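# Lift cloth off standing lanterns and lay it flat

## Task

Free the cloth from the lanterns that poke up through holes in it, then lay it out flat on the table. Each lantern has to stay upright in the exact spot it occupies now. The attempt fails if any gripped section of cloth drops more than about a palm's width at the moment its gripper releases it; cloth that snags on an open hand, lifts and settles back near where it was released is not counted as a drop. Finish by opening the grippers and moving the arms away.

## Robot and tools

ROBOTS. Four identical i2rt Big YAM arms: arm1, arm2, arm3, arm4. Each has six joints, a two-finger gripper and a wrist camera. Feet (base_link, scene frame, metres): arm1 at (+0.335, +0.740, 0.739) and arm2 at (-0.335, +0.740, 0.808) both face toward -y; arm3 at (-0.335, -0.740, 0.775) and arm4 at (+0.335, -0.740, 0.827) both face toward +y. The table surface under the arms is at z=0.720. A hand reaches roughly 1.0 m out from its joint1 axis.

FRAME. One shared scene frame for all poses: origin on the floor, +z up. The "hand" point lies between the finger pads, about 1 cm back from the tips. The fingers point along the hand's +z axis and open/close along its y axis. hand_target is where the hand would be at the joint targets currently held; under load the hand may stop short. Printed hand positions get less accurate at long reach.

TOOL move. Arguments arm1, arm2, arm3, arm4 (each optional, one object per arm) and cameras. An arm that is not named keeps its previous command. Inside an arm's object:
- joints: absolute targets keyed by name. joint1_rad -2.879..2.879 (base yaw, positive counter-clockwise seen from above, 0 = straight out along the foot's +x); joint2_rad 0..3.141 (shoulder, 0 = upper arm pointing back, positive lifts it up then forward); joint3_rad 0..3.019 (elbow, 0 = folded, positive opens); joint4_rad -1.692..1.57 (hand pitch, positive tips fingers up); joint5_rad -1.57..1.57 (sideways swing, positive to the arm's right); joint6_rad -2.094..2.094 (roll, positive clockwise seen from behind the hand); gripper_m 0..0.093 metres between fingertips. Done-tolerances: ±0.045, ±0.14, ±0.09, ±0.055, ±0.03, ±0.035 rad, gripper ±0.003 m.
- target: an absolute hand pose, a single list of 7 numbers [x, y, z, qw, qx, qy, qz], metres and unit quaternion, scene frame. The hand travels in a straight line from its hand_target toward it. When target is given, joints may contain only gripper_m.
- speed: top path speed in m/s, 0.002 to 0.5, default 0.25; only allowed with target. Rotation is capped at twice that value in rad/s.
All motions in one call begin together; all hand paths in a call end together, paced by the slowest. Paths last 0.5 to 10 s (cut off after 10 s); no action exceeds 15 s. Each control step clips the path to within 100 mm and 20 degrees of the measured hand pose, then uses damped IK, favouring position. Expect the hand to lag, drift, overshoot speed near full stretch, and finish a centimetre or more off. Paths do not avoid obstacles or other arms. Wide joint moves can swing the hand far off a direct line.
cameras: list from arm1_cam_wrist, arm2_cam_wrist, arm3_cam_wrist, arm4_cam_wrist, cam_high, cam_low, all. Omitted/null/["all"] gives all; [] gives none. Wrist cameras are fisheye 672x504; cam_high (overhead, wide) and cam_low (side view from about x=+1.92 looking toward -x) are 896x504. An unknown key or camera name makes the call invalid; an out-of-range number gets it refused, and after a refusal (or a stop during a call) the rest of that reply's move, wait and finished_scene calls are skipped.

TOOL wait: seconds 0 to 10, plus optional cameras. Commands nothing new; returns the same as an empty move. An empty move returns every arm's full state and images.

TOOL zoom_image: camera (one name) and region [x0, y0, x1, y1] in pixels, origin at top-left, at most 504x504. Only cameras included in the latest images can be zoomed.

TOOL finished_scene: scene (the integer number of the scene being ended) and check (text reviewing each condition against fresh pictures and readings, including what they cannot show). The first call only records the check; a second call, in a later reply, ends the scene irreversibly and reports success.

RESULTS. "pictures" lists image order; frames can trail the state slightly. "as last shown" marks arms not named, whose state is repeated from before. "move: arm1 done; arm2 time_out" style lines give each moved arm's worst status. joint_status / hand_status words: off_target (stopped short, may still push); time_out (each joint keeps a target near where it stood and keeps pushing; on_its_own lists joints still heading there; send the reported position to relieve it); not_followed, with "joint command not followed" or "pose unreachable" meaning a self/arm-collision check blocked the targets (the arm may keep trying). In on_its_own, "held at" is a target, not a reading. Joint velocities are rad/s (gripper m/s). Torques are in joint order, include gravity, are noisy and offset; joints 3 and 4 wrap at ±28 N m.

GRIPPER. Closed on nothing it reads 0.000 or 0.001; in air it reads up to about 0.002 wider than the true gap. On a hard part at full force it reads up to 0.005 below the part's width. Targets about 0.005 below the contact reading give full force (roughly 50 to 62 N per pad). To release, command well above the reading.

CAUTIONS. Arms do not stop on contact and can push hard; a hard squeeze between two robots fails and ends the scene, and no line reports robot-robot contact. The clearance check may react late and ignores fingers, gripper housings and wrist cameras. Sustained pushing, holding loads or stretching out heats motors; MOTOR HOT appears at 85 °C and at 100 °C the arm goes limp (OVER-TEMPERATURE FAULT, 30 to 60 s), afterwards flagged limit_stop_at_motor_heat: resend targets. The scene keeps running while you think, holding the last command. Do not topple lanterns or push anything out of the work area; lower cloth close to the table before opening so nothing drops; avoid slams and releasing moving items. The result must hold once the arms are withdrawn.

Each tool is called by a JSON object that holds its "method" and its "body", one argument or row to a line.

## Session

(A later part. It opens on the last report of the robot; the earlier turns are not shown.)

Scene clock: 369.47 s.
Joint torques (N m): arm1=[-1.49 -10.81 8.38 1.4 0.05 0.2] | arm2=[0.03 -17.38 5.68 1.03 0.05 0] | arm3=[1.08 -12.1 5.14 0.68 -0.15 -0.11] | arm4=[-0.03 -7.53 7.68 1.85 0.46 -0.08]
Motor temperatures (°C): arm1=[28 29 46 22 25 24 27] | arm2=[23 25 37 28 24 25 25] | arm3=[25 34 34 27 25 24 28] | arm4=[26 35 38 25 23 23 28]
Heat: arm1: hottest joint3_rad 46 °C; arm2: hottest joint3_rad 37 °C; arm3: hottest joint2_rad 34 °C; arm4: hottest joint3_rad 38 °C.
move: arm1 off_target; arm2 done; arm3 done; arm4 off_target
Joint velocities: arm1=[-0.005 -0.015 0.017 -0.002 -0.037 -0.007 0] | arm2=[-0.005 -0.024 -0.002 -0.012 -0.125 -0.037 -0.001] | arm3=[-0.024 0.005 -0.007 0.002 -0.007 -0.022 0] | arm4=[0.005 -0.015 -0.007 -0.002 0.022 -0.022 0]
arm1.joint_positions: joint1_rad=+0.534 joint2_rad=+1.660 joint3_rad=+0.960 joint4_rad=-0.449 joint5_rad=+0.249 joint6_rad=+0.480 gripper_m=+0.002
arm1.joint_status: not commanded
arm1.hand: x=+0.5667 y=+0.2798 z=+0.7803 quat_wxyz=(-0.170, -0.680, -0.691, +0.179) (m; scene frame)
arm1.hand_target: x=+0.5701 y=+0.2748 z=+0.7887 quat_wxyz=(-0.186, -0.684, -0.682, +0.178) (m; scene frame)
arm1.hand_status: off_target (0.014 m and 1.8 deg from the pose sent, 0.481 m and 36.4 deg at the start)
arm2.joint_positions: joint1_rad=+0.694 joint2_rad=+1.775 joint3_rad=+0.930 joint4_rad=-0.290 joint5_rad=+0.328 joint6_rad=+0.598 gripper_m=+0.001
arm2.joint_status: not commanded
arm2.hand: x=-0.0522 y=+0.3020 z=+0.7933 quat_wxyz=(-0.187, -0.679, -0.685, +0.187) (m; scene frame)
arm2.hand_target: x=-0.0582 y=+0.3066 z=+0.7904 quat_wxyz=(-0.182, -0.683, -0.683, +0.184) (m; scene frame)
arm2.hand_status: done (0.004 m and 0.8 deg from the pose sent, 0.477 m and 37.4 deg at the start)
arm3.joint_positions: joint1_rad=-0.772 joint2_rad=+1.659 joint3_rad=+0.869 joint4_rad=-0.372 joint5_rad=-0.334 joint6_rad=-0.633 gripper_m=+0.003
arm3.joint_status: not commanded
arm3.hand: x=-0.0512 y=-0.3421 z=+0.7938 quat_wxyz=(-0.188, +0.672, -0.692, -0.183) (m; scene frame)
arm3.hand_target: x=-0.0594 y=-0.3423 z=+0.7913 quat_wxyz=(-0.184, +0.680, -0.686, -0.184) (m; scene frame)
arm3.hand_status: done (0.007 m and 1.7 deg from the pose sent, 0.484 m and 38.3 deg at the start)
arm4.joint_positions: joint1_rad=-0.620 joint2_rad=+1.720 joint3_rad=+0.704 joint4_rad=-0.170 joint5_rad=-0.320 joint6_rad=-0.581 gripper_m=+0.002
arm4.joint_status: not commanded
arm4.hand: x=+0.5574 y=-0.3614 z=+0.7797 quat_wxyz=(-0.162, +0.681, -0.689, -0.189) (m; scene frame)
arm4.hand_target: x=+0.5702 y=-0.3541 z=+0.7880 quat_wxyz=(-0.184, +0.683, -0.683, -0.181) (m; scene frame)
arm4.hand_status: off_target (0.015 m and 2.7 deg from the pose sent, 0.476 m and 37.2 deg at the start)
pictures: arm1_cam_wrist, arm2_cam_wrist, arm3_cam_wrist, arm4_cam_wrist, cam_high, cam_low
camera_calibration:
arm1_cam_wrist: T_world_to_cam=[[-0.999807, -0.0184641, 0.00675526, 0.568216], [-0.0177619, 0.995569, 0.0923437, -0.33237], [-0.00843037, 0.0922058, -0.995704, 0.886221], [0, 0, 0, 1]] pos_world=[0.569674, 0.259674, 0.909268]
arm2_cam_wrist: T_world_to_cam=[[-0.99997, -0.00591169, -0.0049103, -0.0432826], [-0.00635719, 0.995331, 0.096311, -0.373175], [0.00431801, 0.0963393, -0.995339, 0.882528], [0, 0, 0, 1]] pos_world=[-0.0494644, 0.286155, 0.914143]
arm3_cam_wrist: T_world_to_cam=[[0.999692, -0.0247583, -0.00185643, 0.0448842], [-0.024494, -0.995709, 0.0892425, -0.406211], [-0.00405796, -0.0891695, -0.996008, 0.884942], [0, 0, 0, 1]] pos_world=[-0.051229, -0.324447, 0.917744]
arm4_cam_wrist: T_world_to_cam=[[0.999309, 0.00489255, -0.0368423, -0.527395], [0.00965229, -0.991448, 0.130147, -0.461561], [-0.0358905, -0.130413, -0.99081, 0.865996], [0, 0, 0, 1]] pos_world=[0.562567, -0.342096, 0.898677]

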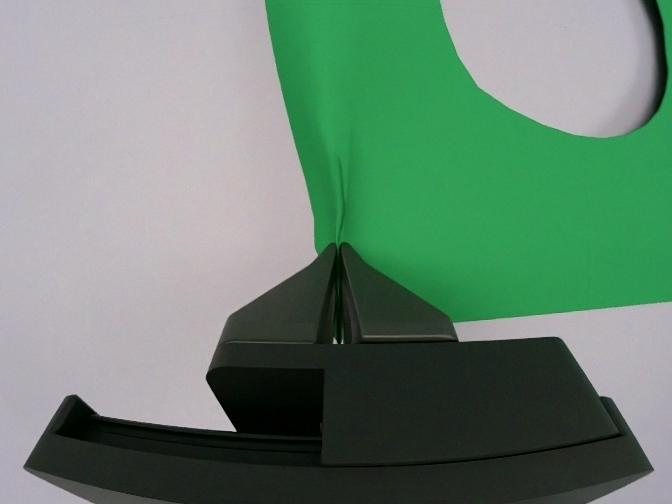

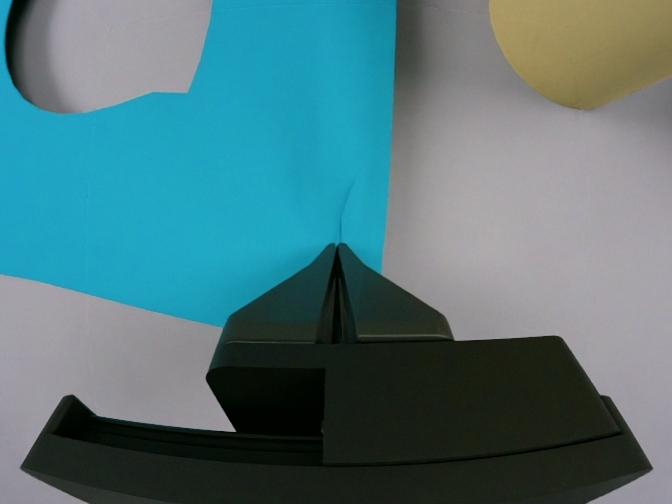

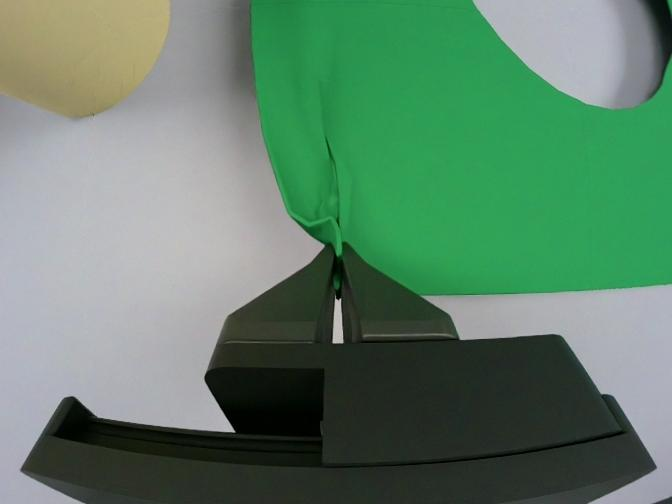

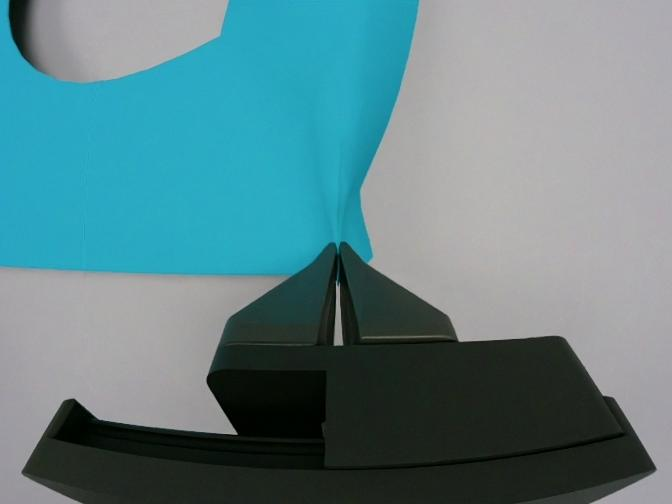

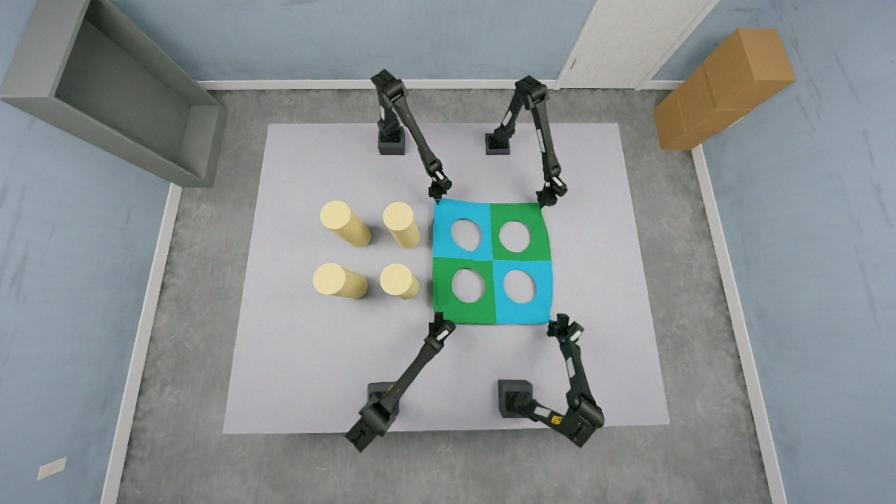

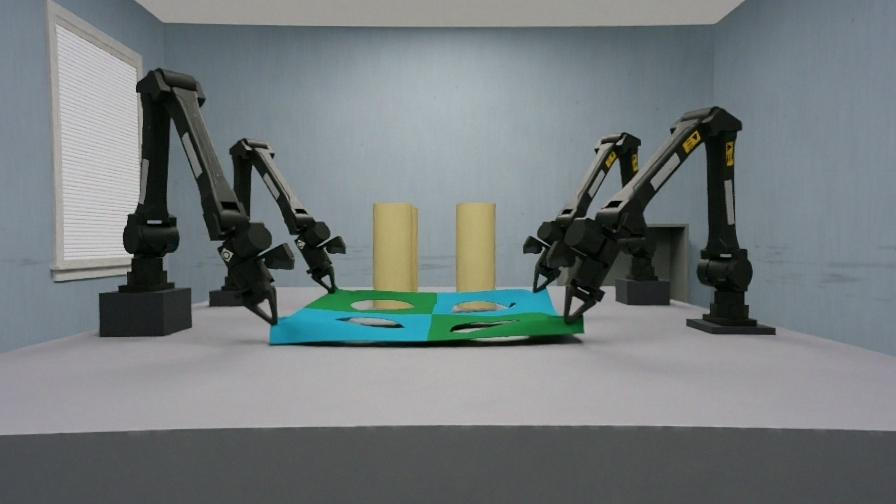

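{"method": "move", "body": {
  "arm1": {"target": [0.570, 0.272, 0.710, 0.183, 0.683, 0.683, -0.183], "speed": 0.12},
  "arm2": {"target": [-0.055, 0.301, 0.710, 0.183, 0.683, 0.683, -0.183], "speed": 0.12},
  "arm3": {"target": [-0.055, -0.338, 0.710, 0.183, -0.683, 0.683, 0.183], "speed": 0.12},
  "arm4": {"target": [0.568, -0.356, 0.710, 0.183, -0.683, 0.683, 0.183], "speed": 0.12}
}}

Scene clock: 372.90 s.
Joint torques (N m): arm1=[-1.44 -8.18 6.35 1.17 0.2 0.12] | arm2=[-0.09 -14.21 4.88 1.44 -0.1 -0.05] | arm3=[0.79 -9.93 4.1 0.83 -0.15 -0.12] | arm4=[-0.21 -3.66 5.18 1.44 0.71 -0.08]
Motor temperatures (°C): arm1=[28 29 45 22 25 24 27] | arm2=[23 25 36 28 24 25 25] | arm3=[25 33 34 27 25 24 28] | arm4=[26 35 38 25 23 23 28]
Heat: arm1: hottest joint3_rad 45 °C; arm2: hottest joint3_rad 36 °C; arm3: hottest joint3_rad 34 °C; arm4: hottest joint3_rad 38 °C.
move: arm1 off_target; arm2 off_target; arm3 off_target; arm4 off_target
Joint velocities: arm1=[0.005 -0.005 0.007 0.012 -0.081 -0.037 0] | arm2=[-0.005 -0.005 0.017 -0.012 -0.081 -0.007 0] | arm3=[-0.005 -0.015 0.007 -0.002 -0.022 -0.037 -0.001] | arm4=[-0.015 -0.005 -0.007 -0.007 0.007 -0.081 -0.001]
arm1.joint_positions: joint1_rad=+0.534 joint2_rad=+1.769 joint3_rad=+0.923 joint4_rad=-0.233 joint5_rad=+0.258 joint6_rad=+0.481 gripper_m=+0.002
arm1.joint_status: not commanded
arm1.hand: x=+0.5735 y=+0.2646 z=+0.7352 quat_wxyz=(-0.202, -0.678, -0.681, +0.191) (m; scene frame)
arm1.hand_target: x=+0.5691 y=+0.2734 z=+0.7108 quat_wxyz=(-0.183, -0.683, -0.683, +0.183) (m; scene frame)
arm1.hand_status: off_target (0.027 m and 2.5 deg from the pose sent, 0.071 m and 1.8 deg at the start)
arm2.joint_positions: joint1_rad=+0.694 joint2_rad=+1.931 joint3_rad=+0.922 joint4_rad=-0.095 joint5_rad=+0.328 joint6_rad=+0.599 gripper_m=+0.001
arm2.joint_status: not commanded
arm2.hand: x=-0.0455 y=+0.2939 z=+0.7327 quat_wxyz=(-0.202, -0.679, -0.680, +0.189) (m; scene frame)
arm2.hand_target: x=-0.0559 y=+0.3024 z=+0.7112 quat_wxyz=(-0.183, -0.683, -0.683, +0.183) (m; scene frame)
arm2.hand_status: off_target (0.026 m and 2.4 deg from the pose sent, 0.083 m and 0.8 deg at the start)
arm3.joint_positions: joint1_rad=-0.772 joint2_rad=+1.818 joint3_rad=+0.848 joint4_rad=-0.156 joint5_rad=-0.336 joint6_rad=-0.642 gripper_m=+0.003
arm3.joint_status: not commanded
arm3.hand: x=-0.0429 y=-0.3325 z=+0.7329 quat_wxyz=(-0.206, +0.675, -0.684, -0.184) (m; scene frame)
arm3.hand_target: x=-0.0559 y=-0.3395 z=+0.7123 quat_wxyz=(-0.183, +0.683, -0.683, -0.183) (m; scene frame)
arm3.hand_status: off_target (0.027 m and 2.8 deg from the pose sent, 0.084 m and 1.7 deg at the start)
arm4.joint_positions: joint1_rad=-0.620 joint2_rad=+1.881 joint3_rad=+0.703 joint4_rad=+0.082 joint5_rad=-0.332 joint6_rad=-0.583 gripper_m=+0.002
arm4.joint_status: not commanded
arm4.hand: x=+0.5685 y=-0.3433 z=+0.7367 quat_wxyz=(-0.204, +0.681, -0.675, -0.200) (m; scene frame)
arm4.hand_target: x=+0.5671 y=-0.3569 z=+0.7109 quat_wxyz=(-0.183, +0.683, -0.683, -0.183) (m; scene frame)
arm4.hand_status: off_target (0.030 m and 3.3 deg from the pose sent, 0.071 m and 2.7 deg at the start)
pictures: arm1_cam_wrist, arm2_cam_wrist, arm3_cam_wrist, arm4_cam_wrist, cam_high, cam_low
camera_calibration:
arm1_cam_wrist: T_world_to_cam=[[-0.99965, -0.014648, -0.0220222, 0.595059], [-0.0152363, 0.999525, 0.0267846, -0.267254], [0.0216194, 0.0271107, -0.999399, 0.845571], [0, 0, 0, 1]] pos_world=[0.572498, 0.252919, 0.865325]
arm2_cam_wrist: T_world_to_cam=[[-0.999676, -0.0055323, -0.0248257, -0.0224548], [-0.0072742, 0.997476, 0.0706327, -0.34105], [0.0243723, 0.0707904, -0.997193, 0.832751], [0, 0, 0, 1]] pos_world=[-0.0452245, 0.281115, 0.853945]
arm3_cam_wrist: T_world_to_cam=[[0.999548, -0.0165908, 0.0250584, 0.0196443], [-0.0181107, -0.99793, 0.0616994, -0.371283], [0.0239829, -0.0621253, -0.99778, 0.836699], [0, 0, 0, 1]] pos_world=[-0.0464261, -0.318209, 0.857257]
arm4_cam_wrist: T_world_to_cam=[[0.999871, 0.0115492, 0.0111298, -0.573529], [0.0109479, -0.998553, 0.0526529, -0.384188], [0.0117218, -0.0525243, -0.998551, 0.831519], [0, 0, 0, 1]] pos_world=[0.567914, -0.333333, 0.856926]

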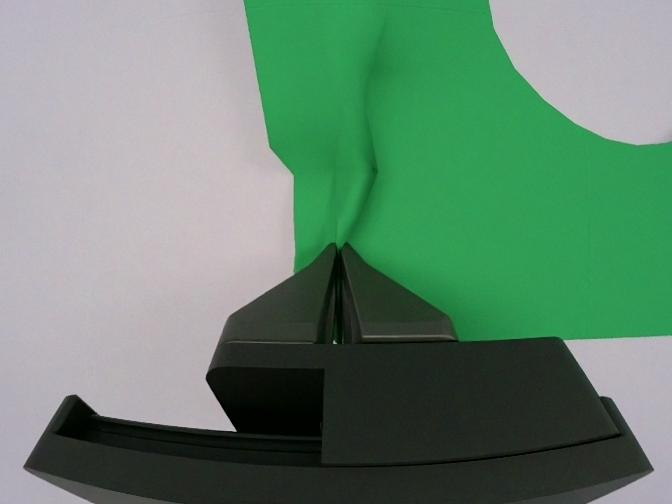

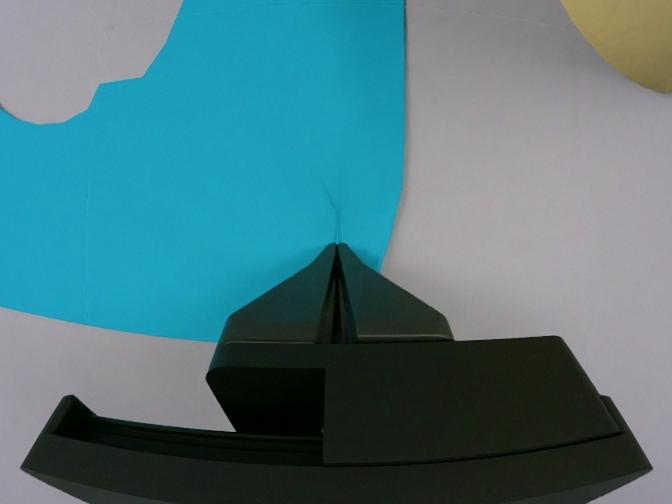

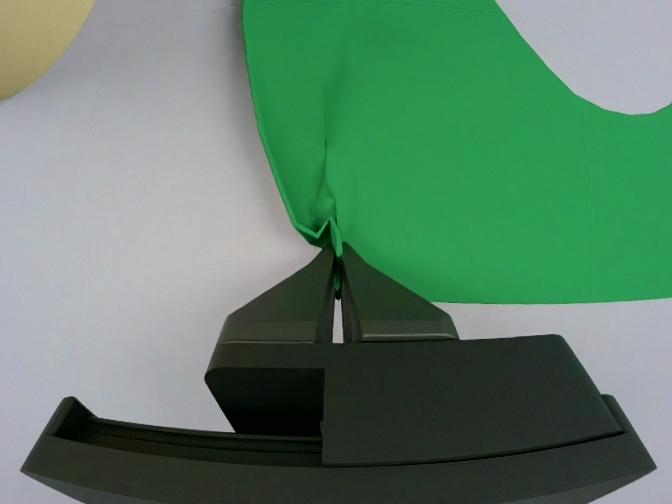

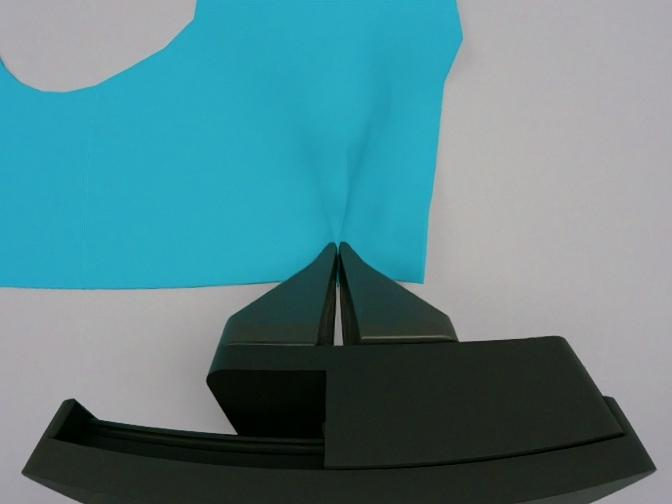

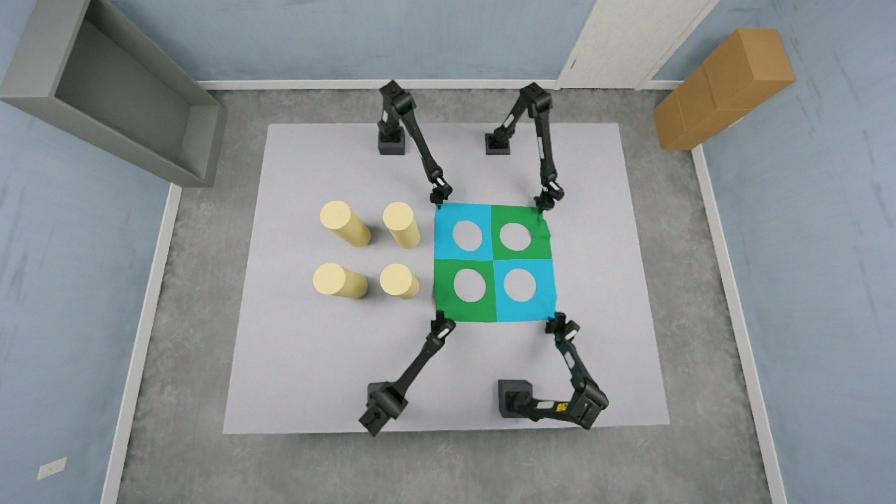

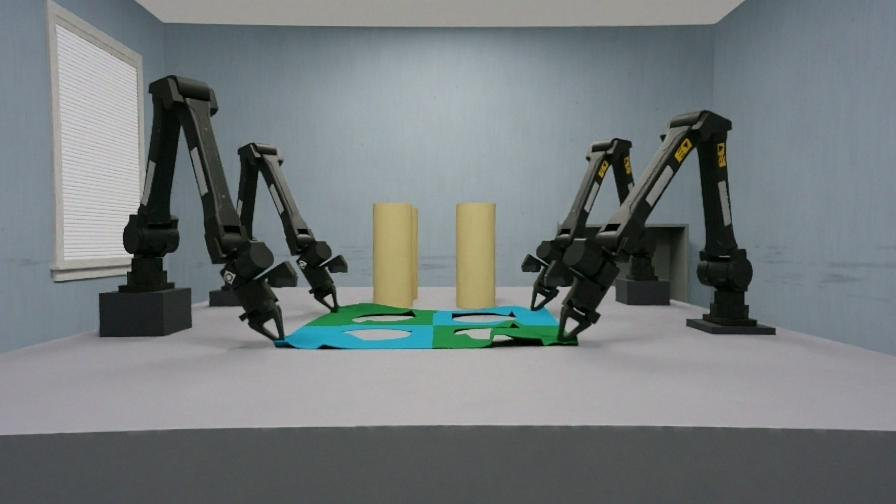

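{"method": "move", "body": {
  "arm1": {"target": [0.574, 0.287, 0.722, 0.183, 0.683, 0.683, -0.183], "speed": 0.1},
  "arm2": {"target": [-0.065, 0.315, 0.722, 0.183, 0.683, 0.683, -0.183], "speed": 0.1},
  "arm3": {"target": [-0.065, -0.354, 0.722, 0.183, -0.683, 0.683, 0.183], "speed": 0.1},
  "arm4": {"target": [0.572, -0.374, 0.722, 0.183, -0.683, 0.683, 0.183], "speed": 0.1}
}}

Scene clock: 377.00 s.
Joint torques (N m): arm1=[-0.44 -10.87 5.63 0.18 0.11 0.16] | arm2=[0.15 -16.85 3.4 0.92 0.04 -0.03] | arm3=[0.38 -12.51 2.93 0.23 -0.26 -0.11] | arm4=[-2.73 -6.18 3.74 0.55 0.46 -0.07]
Motor temperatures (°C): arm1=[28 29 44 22 25 24 27] | arm2=[23 25 36 28 24 25 25] | arm3=[25 33 34 27 25 24 28] | arm4=[26 35 37 25 23 23 28]
Heat: arm1: hottest joint3_rad 44 °C; arm2: hottest joint3_rad 36 °C; arm3: hottest joint3_rad 34 °C; arm4: hottest joint3_rad 37 °C.
move: arm1 off_target; arm2 off_target; arm3 off_target; arm4 off_target
Joint velocities: arm1=[-0.005 -0.005 -0.007 -0.022 -0.022 -0.007 -0.001] | arm2=[0.005 -0.005 0.002 -0.002 0.066 0.022 0] | arm3=[-0.005 -0.005 -0.002 -0.002 -0.037 -0.022 0] | arm4=[-0.005 -0.005 -0.002 0.017 0.037 0.051 0]
arm1.joint_positions: joint1_rad=+0.545 joint2_rad=+1.761 joint3_rad=+0.912 joint4_rad=-0.237 joint5_rad=+0.270 joint6_rad=+0.502 gripper_m=+0.002
arm1.joint_status: not commanded
arm1.hand: x=+0.5741 y=+0.2711 z=+0.7352 quat_wxyz=(-0.200, -0.682, -0.677, +0.193) (m; scene frame)
arm1.hand_target: x=+0.5736 y=+0.2870 z=+0.7223 quat_wxyz=(-0.183, -0.683, -0.683, +0.183) (m; scene frame)
arm1.hand_status: off_target (0.021 m and 2.4 deg from the pose sent, 0.026 m and 2.5 deg at the start)
arm2.joint_positions: joint1_rad=+0.694 joint2_rad=+1.913 joint3_rad=+0.892 joint4_rad=-0.088 joint5_rad=+0.326 joint6_rad=+0.599 gripper_m=+0.001
arm2.joint_status: not commanded
arm2.hand: x=-0.0520 y=+0.3026 z=+0.7332 quat_wxyz=(-0.200, -0.679, -0.681, +0.187) (m; scene frame)
arm2.hand_target: x=-0.0646 y=+0.3153 z=+0.7224 quat_wxyz=(-0.183, -0.683, -0.683, +0.183) (m; scene frame)
arm2.hand_status: off_target (0.021 m and 2.1 deg from the pose sent, 0.031 m and 2.4 deg at the start)
arm3.joint_positions: joint1_rad=-0.774 joint2_rad=+1.800 joint3_rad=+0.816 joint4_rad=-0.150 joint5_rad=-0.336 joint6_rad=-0.650 gripper_m=+0.003
arm3.joint_status: not commanded
arm3.hand: x=-0.0504 y=-0.3420 z=+0.7322 quat_wxyz=(-0.203, +0.677, -0.683, -0.182) (m; scene frame)
arm3.hand_target: x=-0.0647 y=-0.3542 z=+0.7224 quat_wxyz=(-0.183, +0.683, -0.683, -0.183) (m; scene frame)
arm3.hand_status: off_target (0.022 m and 2.4 deg from the pose sent, 0.033 m and 2.8 deg at the start)
arm4.joint_positions: joint1_rad=-0.626 joint2_rad=+1.869 joint3_rad=+0.687 joint4_rad=+0.074 joint5_rad=-0.341 joint6_rad=-0.618 gripper_m=+0.002
arm4.joint_status: not commanded
arm4.hand: x=+0.5645 y=-0.3504 z=+0.7373 quat_wxyz=(-0.201, +0.691, -0.665, -0.200) (m; scene frame)
arm4.hand_target: x=+0.5709 y=-0.3738 z=+0.7226 quat_wxyz=(-0.183, +0.683, -0.683, -0.183) (m; scene frame)
arm4.hand_status: off_target (0.029 m and 3.6 deg from the pose sent, 0.034 m and 3.3 deg at the start)
pictures: arm1_cam_wrist, arm2_cam_wrist, arm3_cam_wrist, arm4_cam_wrist, cam_high, cam_low
camera_calibration:
arm1_cam_wrist: T_world_to_cam=[[-0.999791, -0.00255595, -0.0202738, 0.591242], [-0.00311812, 0.99961, 0.027746, -0.281356], [0.020195, 0.0278034, -0.999409, 0.845988], [0, 0, 0, 1]] pos_world=[0.573156, 0.259236, 0.865281]
arm2_cam_wrist: T_world_to_cam=[[-0.9997, -0.00661001, -0.0235984, -0.0294886], [-0.00838626, 0.997074, 0.0759831, -0.35372], [0.0230271, 0.0761582, -0.99683, 0.830865], [0, 0, 0, 1]] pos_world=[-0.0515785, 0.289212, 0.854412]
arm3_cam_wrist: T_world_to_cam=[[0.999633, -0.0115068, 0.0245355, 0.0291582], [-0.0131293, -0.997665, 0.067025, -0.384365], [0.023707, -0.0673225, -0.99745, 0.83357], [0, 0, 0, 1]] pos_world=[-0.0539553, -0.327014, 0.85649]
arm4_cam_wrist: T_world_to_cam=[[0.999088, 0.0393727, 0.0164944, -0.563261], [0.0383639, -0.997605, 0.0575589, -0.40997], [0.0187212, -0.0568736, -0.998206, 0.826063], [0, 0, 0, 1]] pos_world=[0.563011, -0.33983, 0.857469]

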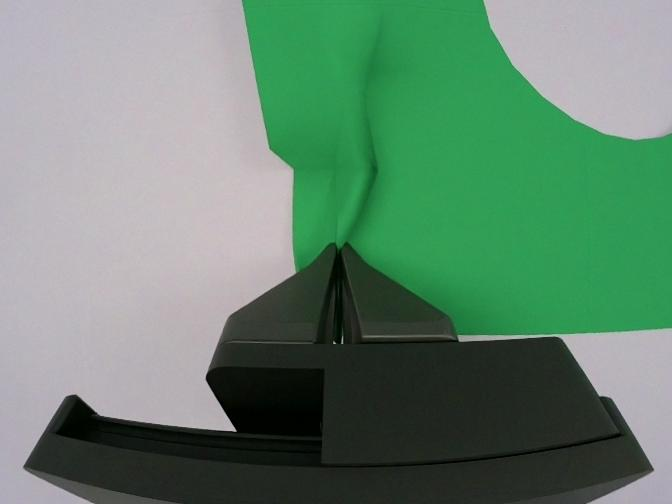

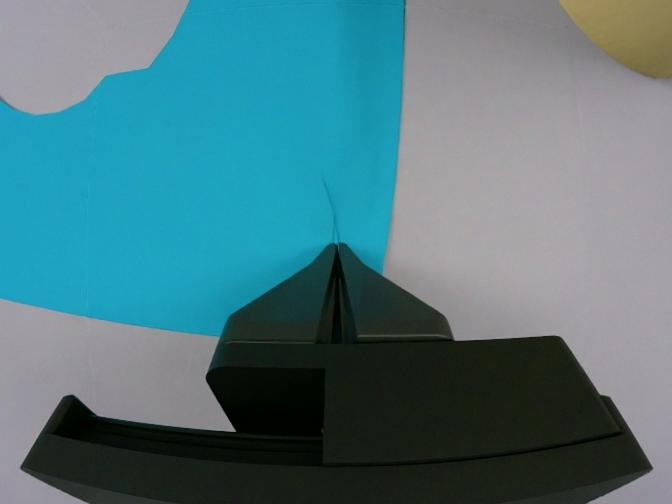

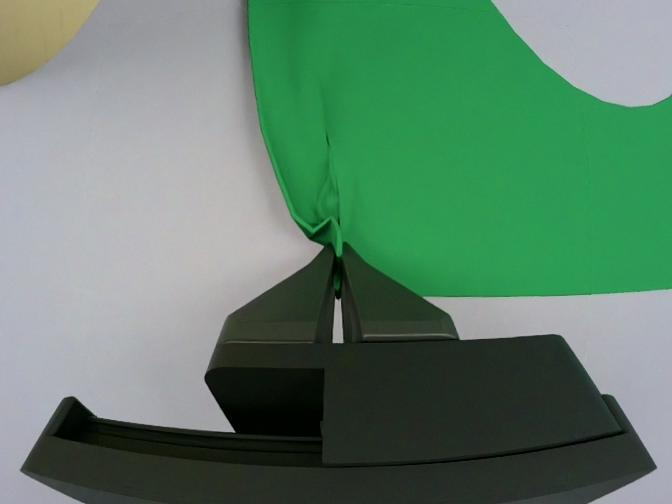

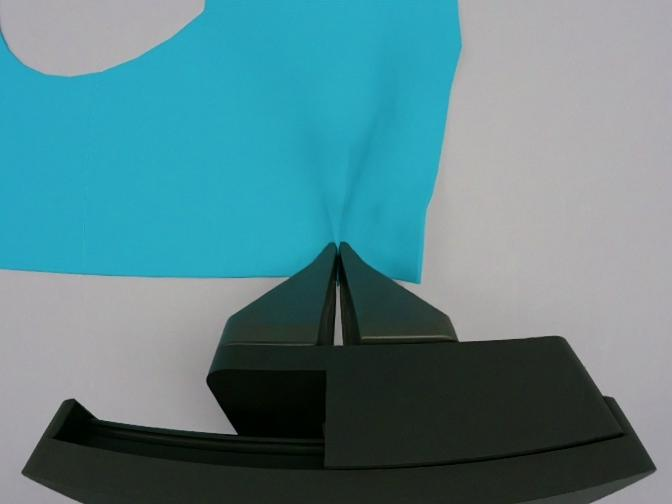

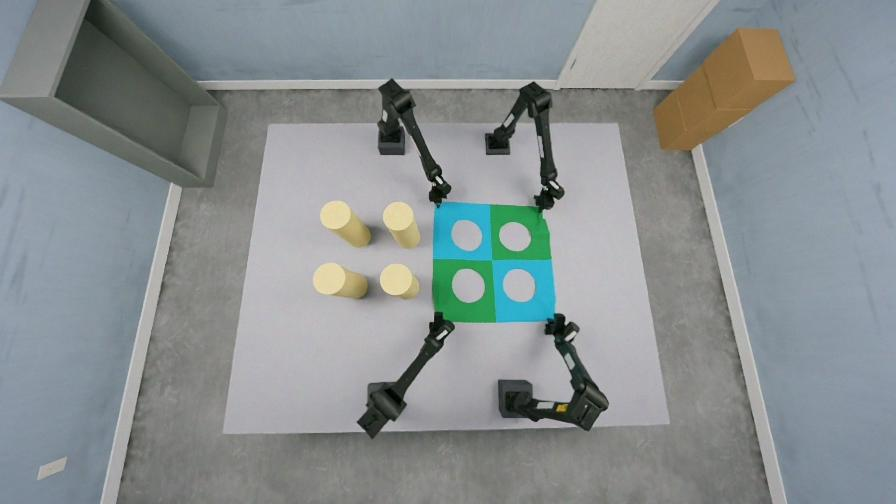

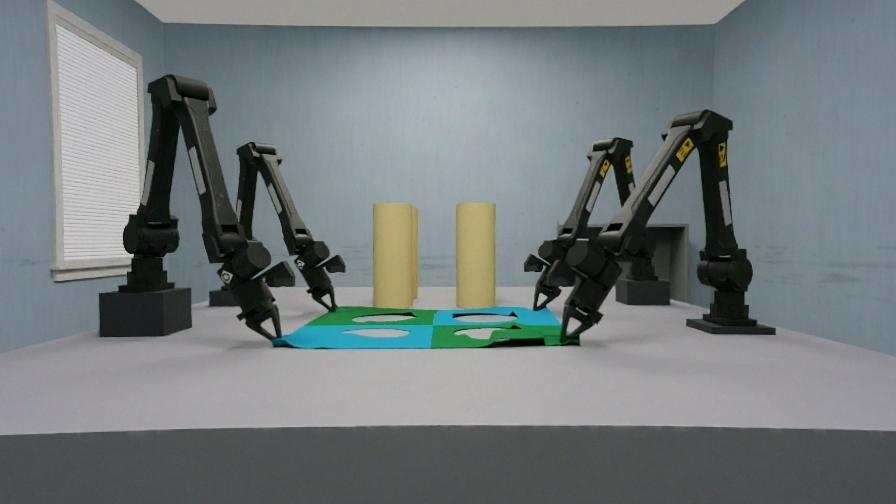

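{"method": "move", "body": {
  "arm1": {"target": [0.574, 0.289, 0.714, 0.183, 0.683, 0.683, -0.183], "speed": 0.1, "joints": {"gripper_m": 0.06}},
  "arm2": {"target": [-0.065, 0.317, 0.714, 0.183, 0.683, 0.683, -0.183], "speed": 0.1, "joints": {"gripper_m": 0.06}},
  "arm3": {"target": [-0.065, -0.356, 0.714, 0.183, -0.683, 0.683, 0.183], "speed": 0.1, "joints": {"gripper_m": 0.06}},
  "arm4": {"target": [0.572, -0.376, 0.714, 0.183, -0.683, 0.683, 0.183], "speed": 0.1, "joints": {"gripper_m": 0.06}}
}}

Scene clock: 379.77 s.
Joint torques (N m): arm1=[-0.56 -9.47 5.27 0.81 0.14 0.13] | arm2=[0.5 -14.86 4.05 1.36 0.05 -0.04] | arm3=[0.15 -10.52 3.36 0.83 0.1 -0.12] | arm4=[-0.62 -4.78 3.69 1.31 0.15 -0.12]
Motor temperatures (°C): arm1=[28 29 43 22 25 24 27] | arm2=[23 25 35 28 24 25 25] | arm3=[25 33 33 27 25 24 28] | arm4=[26 35 37 25 23 23 28]
Heat: arm1: hottest joint3_rad 43 °C; arm2: hottest joint3_rad 35 °C; arm3: hottest joint2_rad 33 °C; arm4: hottest joint3_rad 37 °C.
move: arm1 off_target; arm2 off_target; arm3 off_target; arm4 off_target
Joint velocities: arm1=[-0.005 -0.005 0.002 -0.017 -0.022 -0.022 0] | arm2=[-0.024 -0.005 0.002 -0.012 -0.037 -0.022 -0.001] | arm3=[0.005 -0.005 0.002 -0.007 0.081 -0.007 -0.001] | arm4=[-0.005 -0.015 -0.012 -0.012 -0.007 0.007 -0.001]
arm1.joint_positions: joint1_rad=+0.550 joint2_rad=+1.760 joint3_rad=+0.906 joint4_rad=-0.231 joint5_rad=+0.271 joint6_rad=+0.505 gripper_m=+0.060
arm1.joint_status: all done
arm1.hand: x=+0.5757 y=+0.2736 z=+0.7340 quat_wxyz=(-0.201, -0.681, -0.677, +0.192) (m; scene frame)
arm1.hand_target: x=+0.5733 y=+0.2893 z=+0.7147 quat_wxyz=(-0.183, -0.683, -0.683, +0.183) (m; scene frame)
arm1.hand_status: off_target (0.025 m and 2.5 deg from the pose sent, 0.028 m and 2.4 deg at the start)
arm2.joint_positions: joint1_rad=+0.693 joint2_rad=+1.910 joint3_rad=+0.878 joint4_rad=-0.076 joint5_rad=+0.327 joint6_rad=+0.603 gripper_m=+0.060
arm2.joint_status: all done
arm2.hand: x=-0.0557 y=+0.3061 z=+0.7312 quat_wxyz=(-0.200, -0.681, -0.679, +0.187) (m; scene frame)
arm2.hand_target: x=-0.0650 y=+0.3175 z=+0.7149 quat_wxyz=(-0.183, -0.683, -0.683, +0.183) (m; scene frame)
arm2.hand_status: off_target (0.022 m and 2.0 deg from the pose sent, 0.027 m and 2.1 deg at the start)
arm3.joint_positions: joint1_rad=-0.774 joint2_rad=+1.795 joint3_rad=+0.802 joint4_rad=-0.144 joint5_rad=-0.347 joint6_rad=-0.652 gripper_m=+0.060
arm3.joint_status: all done
arm3.hand: x=-0.0554 y=-0.3448 z=+0.7312 quat_wxyz=(-0.201, +0.678, -0.681, -0.188) (m; scene frame)
arm3.hand_target: x=-0.0652 y=-0.3565 z=+0.7150 quat_wxyz=(-0.183, +0.683, -0.683, -0.183) (m; scene frame)
arm3.hand_status: off_target (0.023 m and 2.2 deg from the pose sent, 0.027 m and 2.4 deg at the start)
arm4.joint_positions: joint1_rad=-0.656 joint2_rad=+1.871 joint3_rad=+0.684 joint4_rad=+0.079 joint5_rad=-0.335 joint6_rad=-0.619 gripper_m=+0.060
arm4.joint_status: all done
arm4.hand: x=+0.5765 y=-0.3587 z=+0.7359 quat_wxyz=(-0.205, +0.681, -0.676, -0.194) (m; scene frame)
arm4.hand_target: x=+0.5715 y=-0.3763 z=+0.7152 quat_wxyz=(-0.183, +0.683, -0.683, -0.183) (m; scene frame)
arm4.hand_status: off_target (0.028 m and 2.9 deg from the pose sent, 0.035 m and 3.6 deg at the start)
pictures: arm1_cam_wrist, arm2_cam_wrist, arm3_cam_wrist, arm4_cam_wrist, cam_high, cam_low
camera_calibration:
arm1_cam_wrist: T_world_to_cam=[[-0.99974, -0.00451532, -0.0223614, 0.59489], [-0.00511815, 0.999623, 0.0269749, -0.282117], [0.0222311, 0.0270823, -0.999386, 0.843661], [0, 0, 0, 1]] pos_world=[0.574535, 0.261849, 0.864055]
arm2_cam_wrist: T_world_to_cam=[[-0.999687, -0.00123456, -0.0249936, -0.0338324], [-0.00313693, 0.997086, 0.0762187, -0.356916], [0.0248267, 0.0762732, -0.996778, 0.82871], [0, 0, 0, 1]] pos_world=[-0.0555155, 0.292626, 0.852397]
arm3_cam_wrist: T_world_to_cam=[[0.999861, -0.00470991, 0.016007, 0.0427793], [-0.005702, -0.998028, 0.0625093, -0.383573], [0.015681, -0.0625919, -0.997916, 0.834031], [0, 0, 0, 1]] pos_world=[-0.0580389, -0.330412, 0.855585]
arm4_cam_wrist: T_world_to_cam=[[0.999759, 0.00698912, 0.0208227, -0.590088], [0.00571447, -0.998142, 0.0606573, -0.402329], [0.0212079, -0.0605236, -0.997941, 0.821081], [0, 0, 0, 1]] pos_world=[0.574831, -0.347762, 0.856082]

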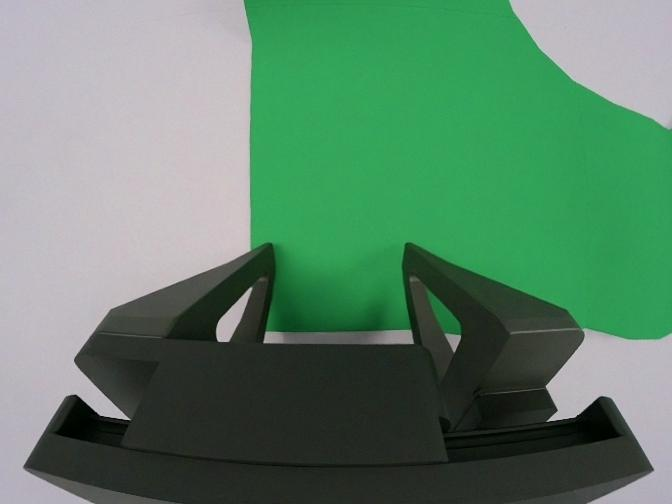

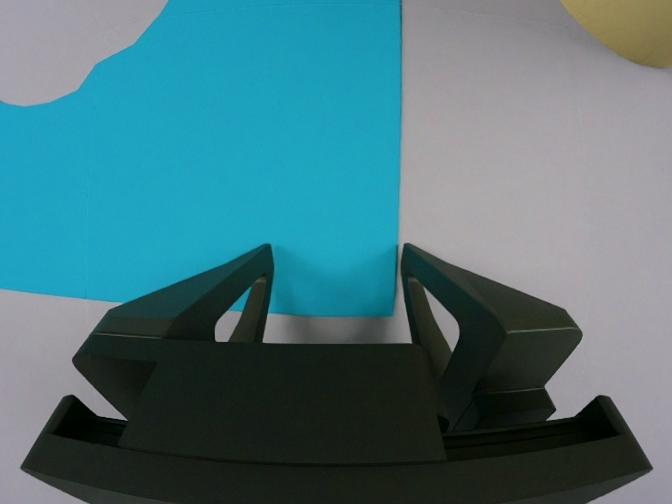

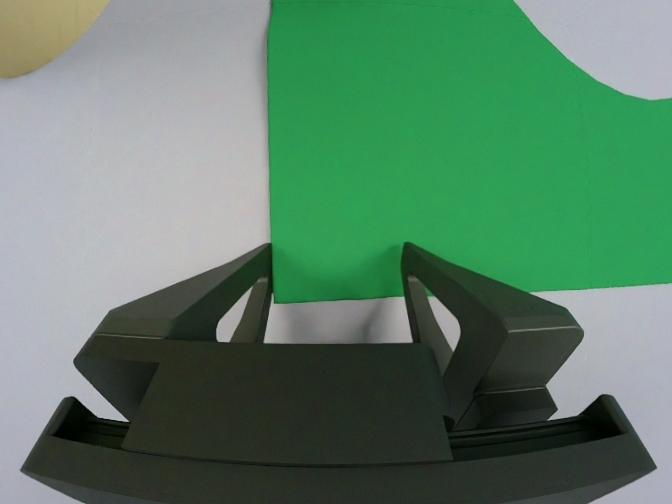

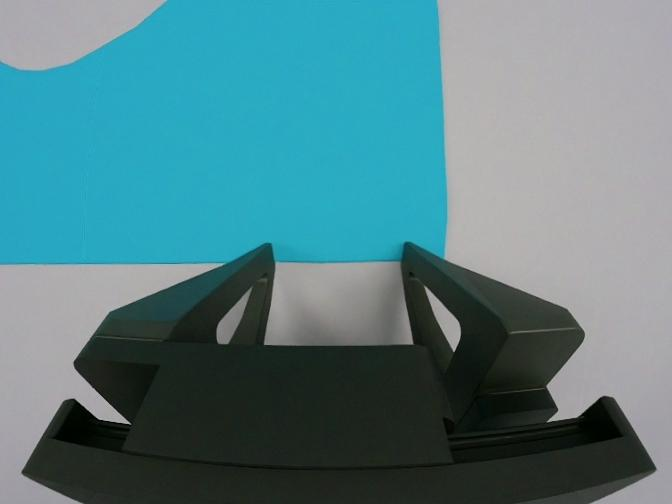

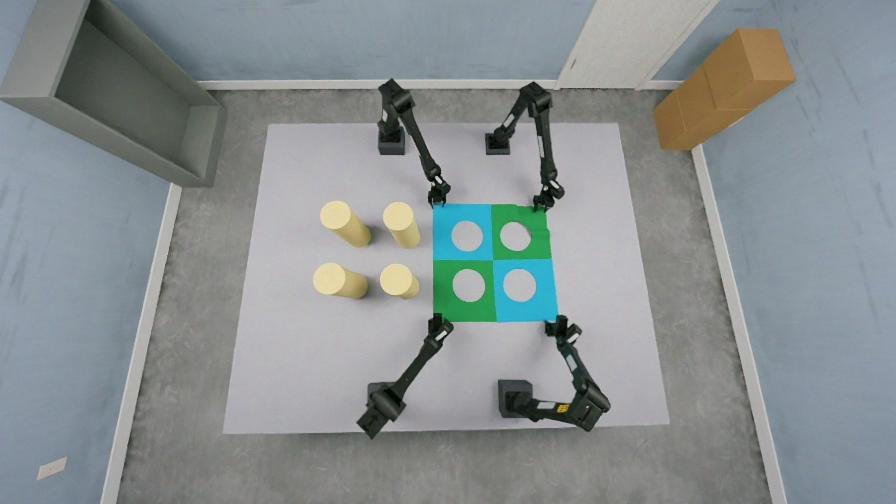

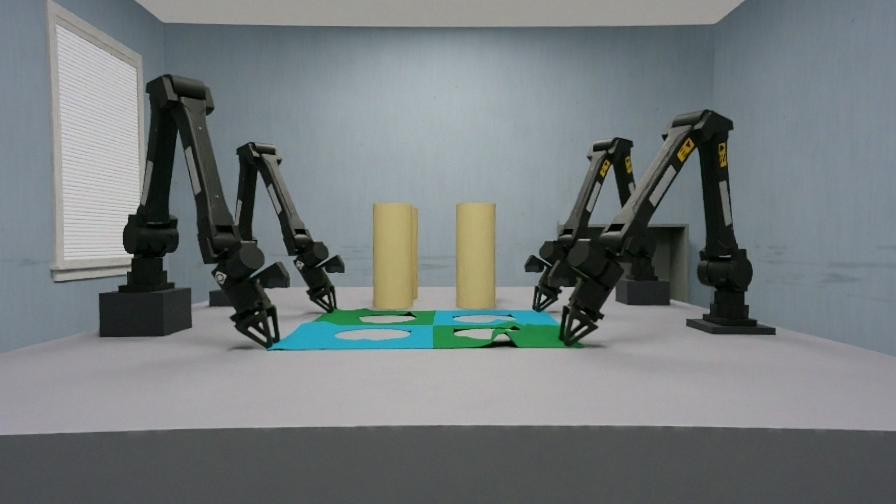

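{"method": "zoom_image", "body": {
  "camera": "cam_high",
  "region": [410, 180, 590, 340]
}}

{"method": "zoom_image", "body": {
  "camera": "cam_low",
  "region": [250, 270, 610, 370]
}}

Scaled by 2.800.

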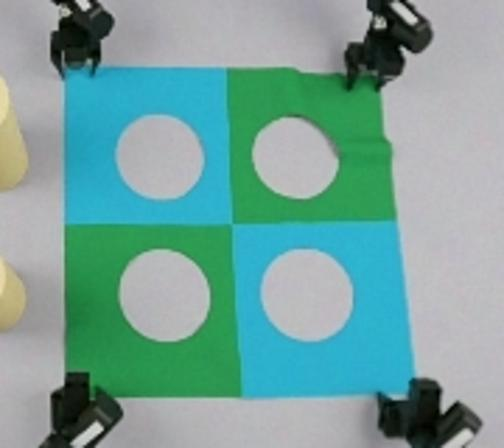

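Scaled by 1.400.

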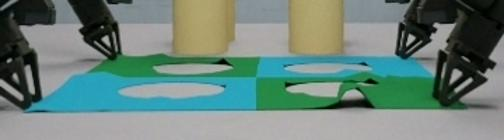

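{"method": "move", "body": {
  "arm1": {"target": [0.590, 0.312, 0.710, 0.183, 0.683, 0.683, -0.183], "speed": 0.06},
  "cameras": ["cam_high", "cam_low", "arm1_cam_wrist"]
}}

Scene clock: 384.10 s.
Joint torques (N m): arm1=[-0.26 -8.59 4.64 0.65 -0.1 0.18] | arm2=[0.38 -14.97 4.01 1.39 0.06 -0.05] | arm3=[0.15 -10.64 3.33 0.8 0.11 -0.13] | arm4=[-0.67 -4.72 3.69 1.32 0.15 -0.12]
Motor temperatures (°C): arm1=[28 28 42 22 25 24 26] | arm2=[23 25 35 28 24 25 25] | arm3=[25 33 33 27 25 24 28] | arm4=[26 35 36 25 23 23 28]
Heat: arm1: hottest joint3_rad 42 °C; arm2: hottest joint3_rad 35 °C; arm3: hottest joint2_rad 33 °C; arm4: hottest joint3_rad 36 °C.
move: arm1 off_target
Joint velocities: arm1=[-0.024 0.005 -0.017 0.002 0.007 -0.022 -0.001] | arm2=[0.005 -0.015 -0.022 -0.002 -0.037 -0.066 -0.001] | arm3=[-0.005 0.005 0.007 0.002 0.081 -0.051 0.002] | arm4=[-0.015 -0.005 -0.007 -0.012 -0.007 -0.066 0]
arm1.joint_positions: joint1_rad=+0.610 joint2_rad=+1.748 joint3_rad=+0.883 joint4_rad=-0.224 joint5_rad=+0.302 joint6_rad=+0.561 gripper_m=+0.060
arm1.joint_status: not commanded
arm1.hand: x=+0.5934 y=+0.2930 z=+0.7335 quat_wxyz=(-0.206, -0.681, -0.675, +0.195) (m; scene frame)
arm1.hand_target: x=+0.5892 y=+0.3125 z=+0.7110 quat_wxyz=(-0.182, -0.683, -0.683, +0.183) (m; scene frame)
arm1.hand_status: off_target (0.030 m and 3.2 deg from the pose sent, 0.048 m and 2.5 deg at the start)
arm2.joint_positions: joint1_rad=+0.693 joint2_rad=+1.910 joint3_rad=+0.877 joint4_rad=-0.076 joint5_rad=+0.327 joint6_rad=+0.604 gripper_m=+0.060
arm2.joint_status: not commanded
arm2.hand: x=-0.0558 y=+0.3062 z=+0.7311 quat_wxyz=(-0.200, -0.681, -0.679, +0.187) (m; scene frame)
arm2.hand_target: x=-0.0651 y=+0.3176 z=+0.7148 quat_wxyz=(-0.183, -0.683, -0.683, +0.183) (m; scene frame)
arm2.hand_status: not commanded
arm3.joint_positions: joint1_rad=-0.774 joint2_rad=+1.795 joint3_rad=+0.802 joint4_rad=-0.143 joint5_rad=-0.348 joint6_rad=-0.652 gripper_m=+0.060
arm3.joint_status: not commanded
arm3.hand: x=-0.0556 y=-0.3448 z=+0.7312 quat_wxyz=(-0.201, +0.678, -0.681, -0.188) (m; scene frame)
arm3.hand_target: x=-0.0653 y=-0.3565 z=+0.7149 quat_wxyz=(-0.183, +0.683, -0.683, -0.183) (m; scene frame)
arm3.hand_status: not commanded
arm4.joint_positions: joint1_rad=-0.656 joint2_rad=+1.871 joint3_rad=+0.684 joint4_rad=+0.079 joint5_rad=-0.335 joint6_rad=-0.619 gripper_m=+0.060
arm4.joint_status: not commanded
arm4.hand: x=+0.5765 y=-0.3587 z=+0.7359 quat_wxyz=(-0.205, +0.681, -0.676, -0.194) (m; scene frame)
arm4.hand_target: x=+0.5715 y=-0.3763 z=+0.7152 quat_wxyz=(-0.183, +0.683, -0.683, -0.183) (m; scene frame)
arm4.hand_status: not commanded
pictures: arm1_cam_wrist, cam_high, cam_low
camera_calibration:
arm1_cam_wrist: T_world_to_cam=[[-0.999654, -0.00238961, -0.0262037, 0.614865], [-0.00279956, 0.999874, 0.0156192, -0.294584], [0.026163, 0.0156871, -0.999535, 0.843396], [0, 0, 0, 1]] pos_world=[0.591762, 0.282786, 0.863716]

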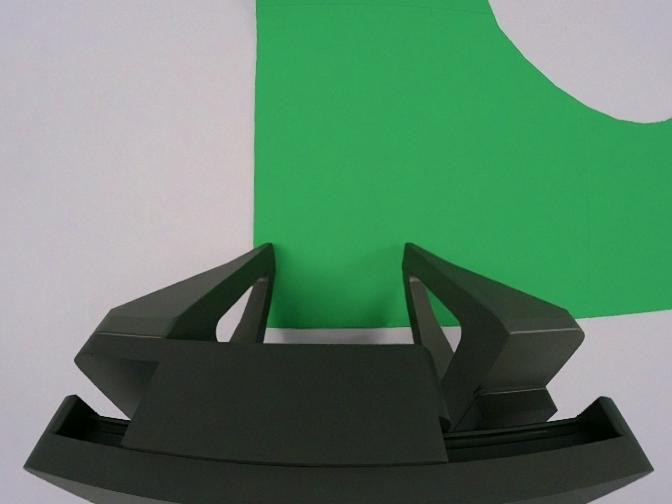

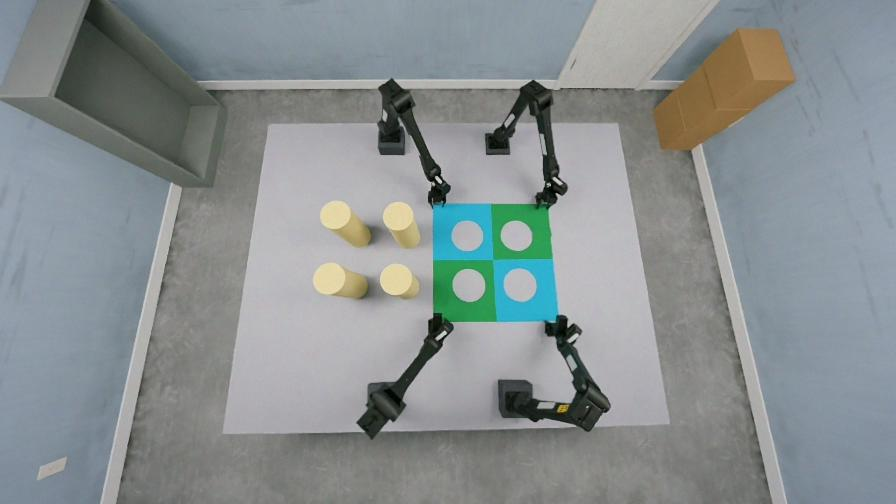

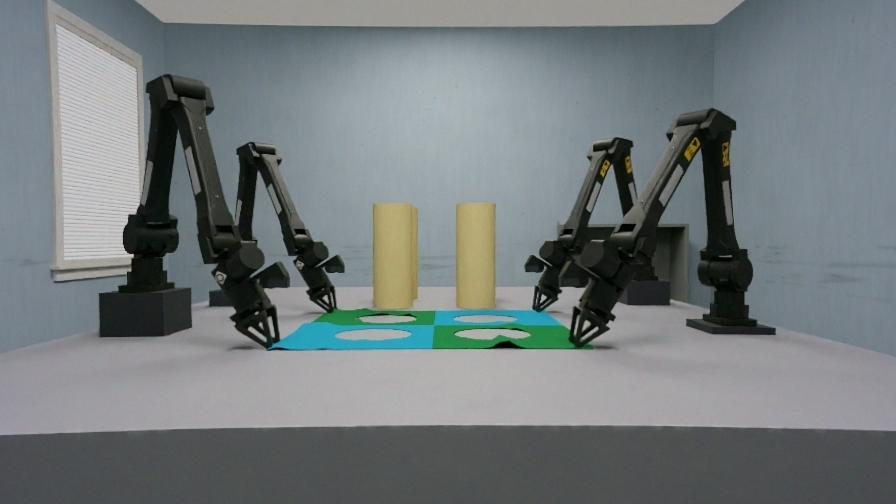

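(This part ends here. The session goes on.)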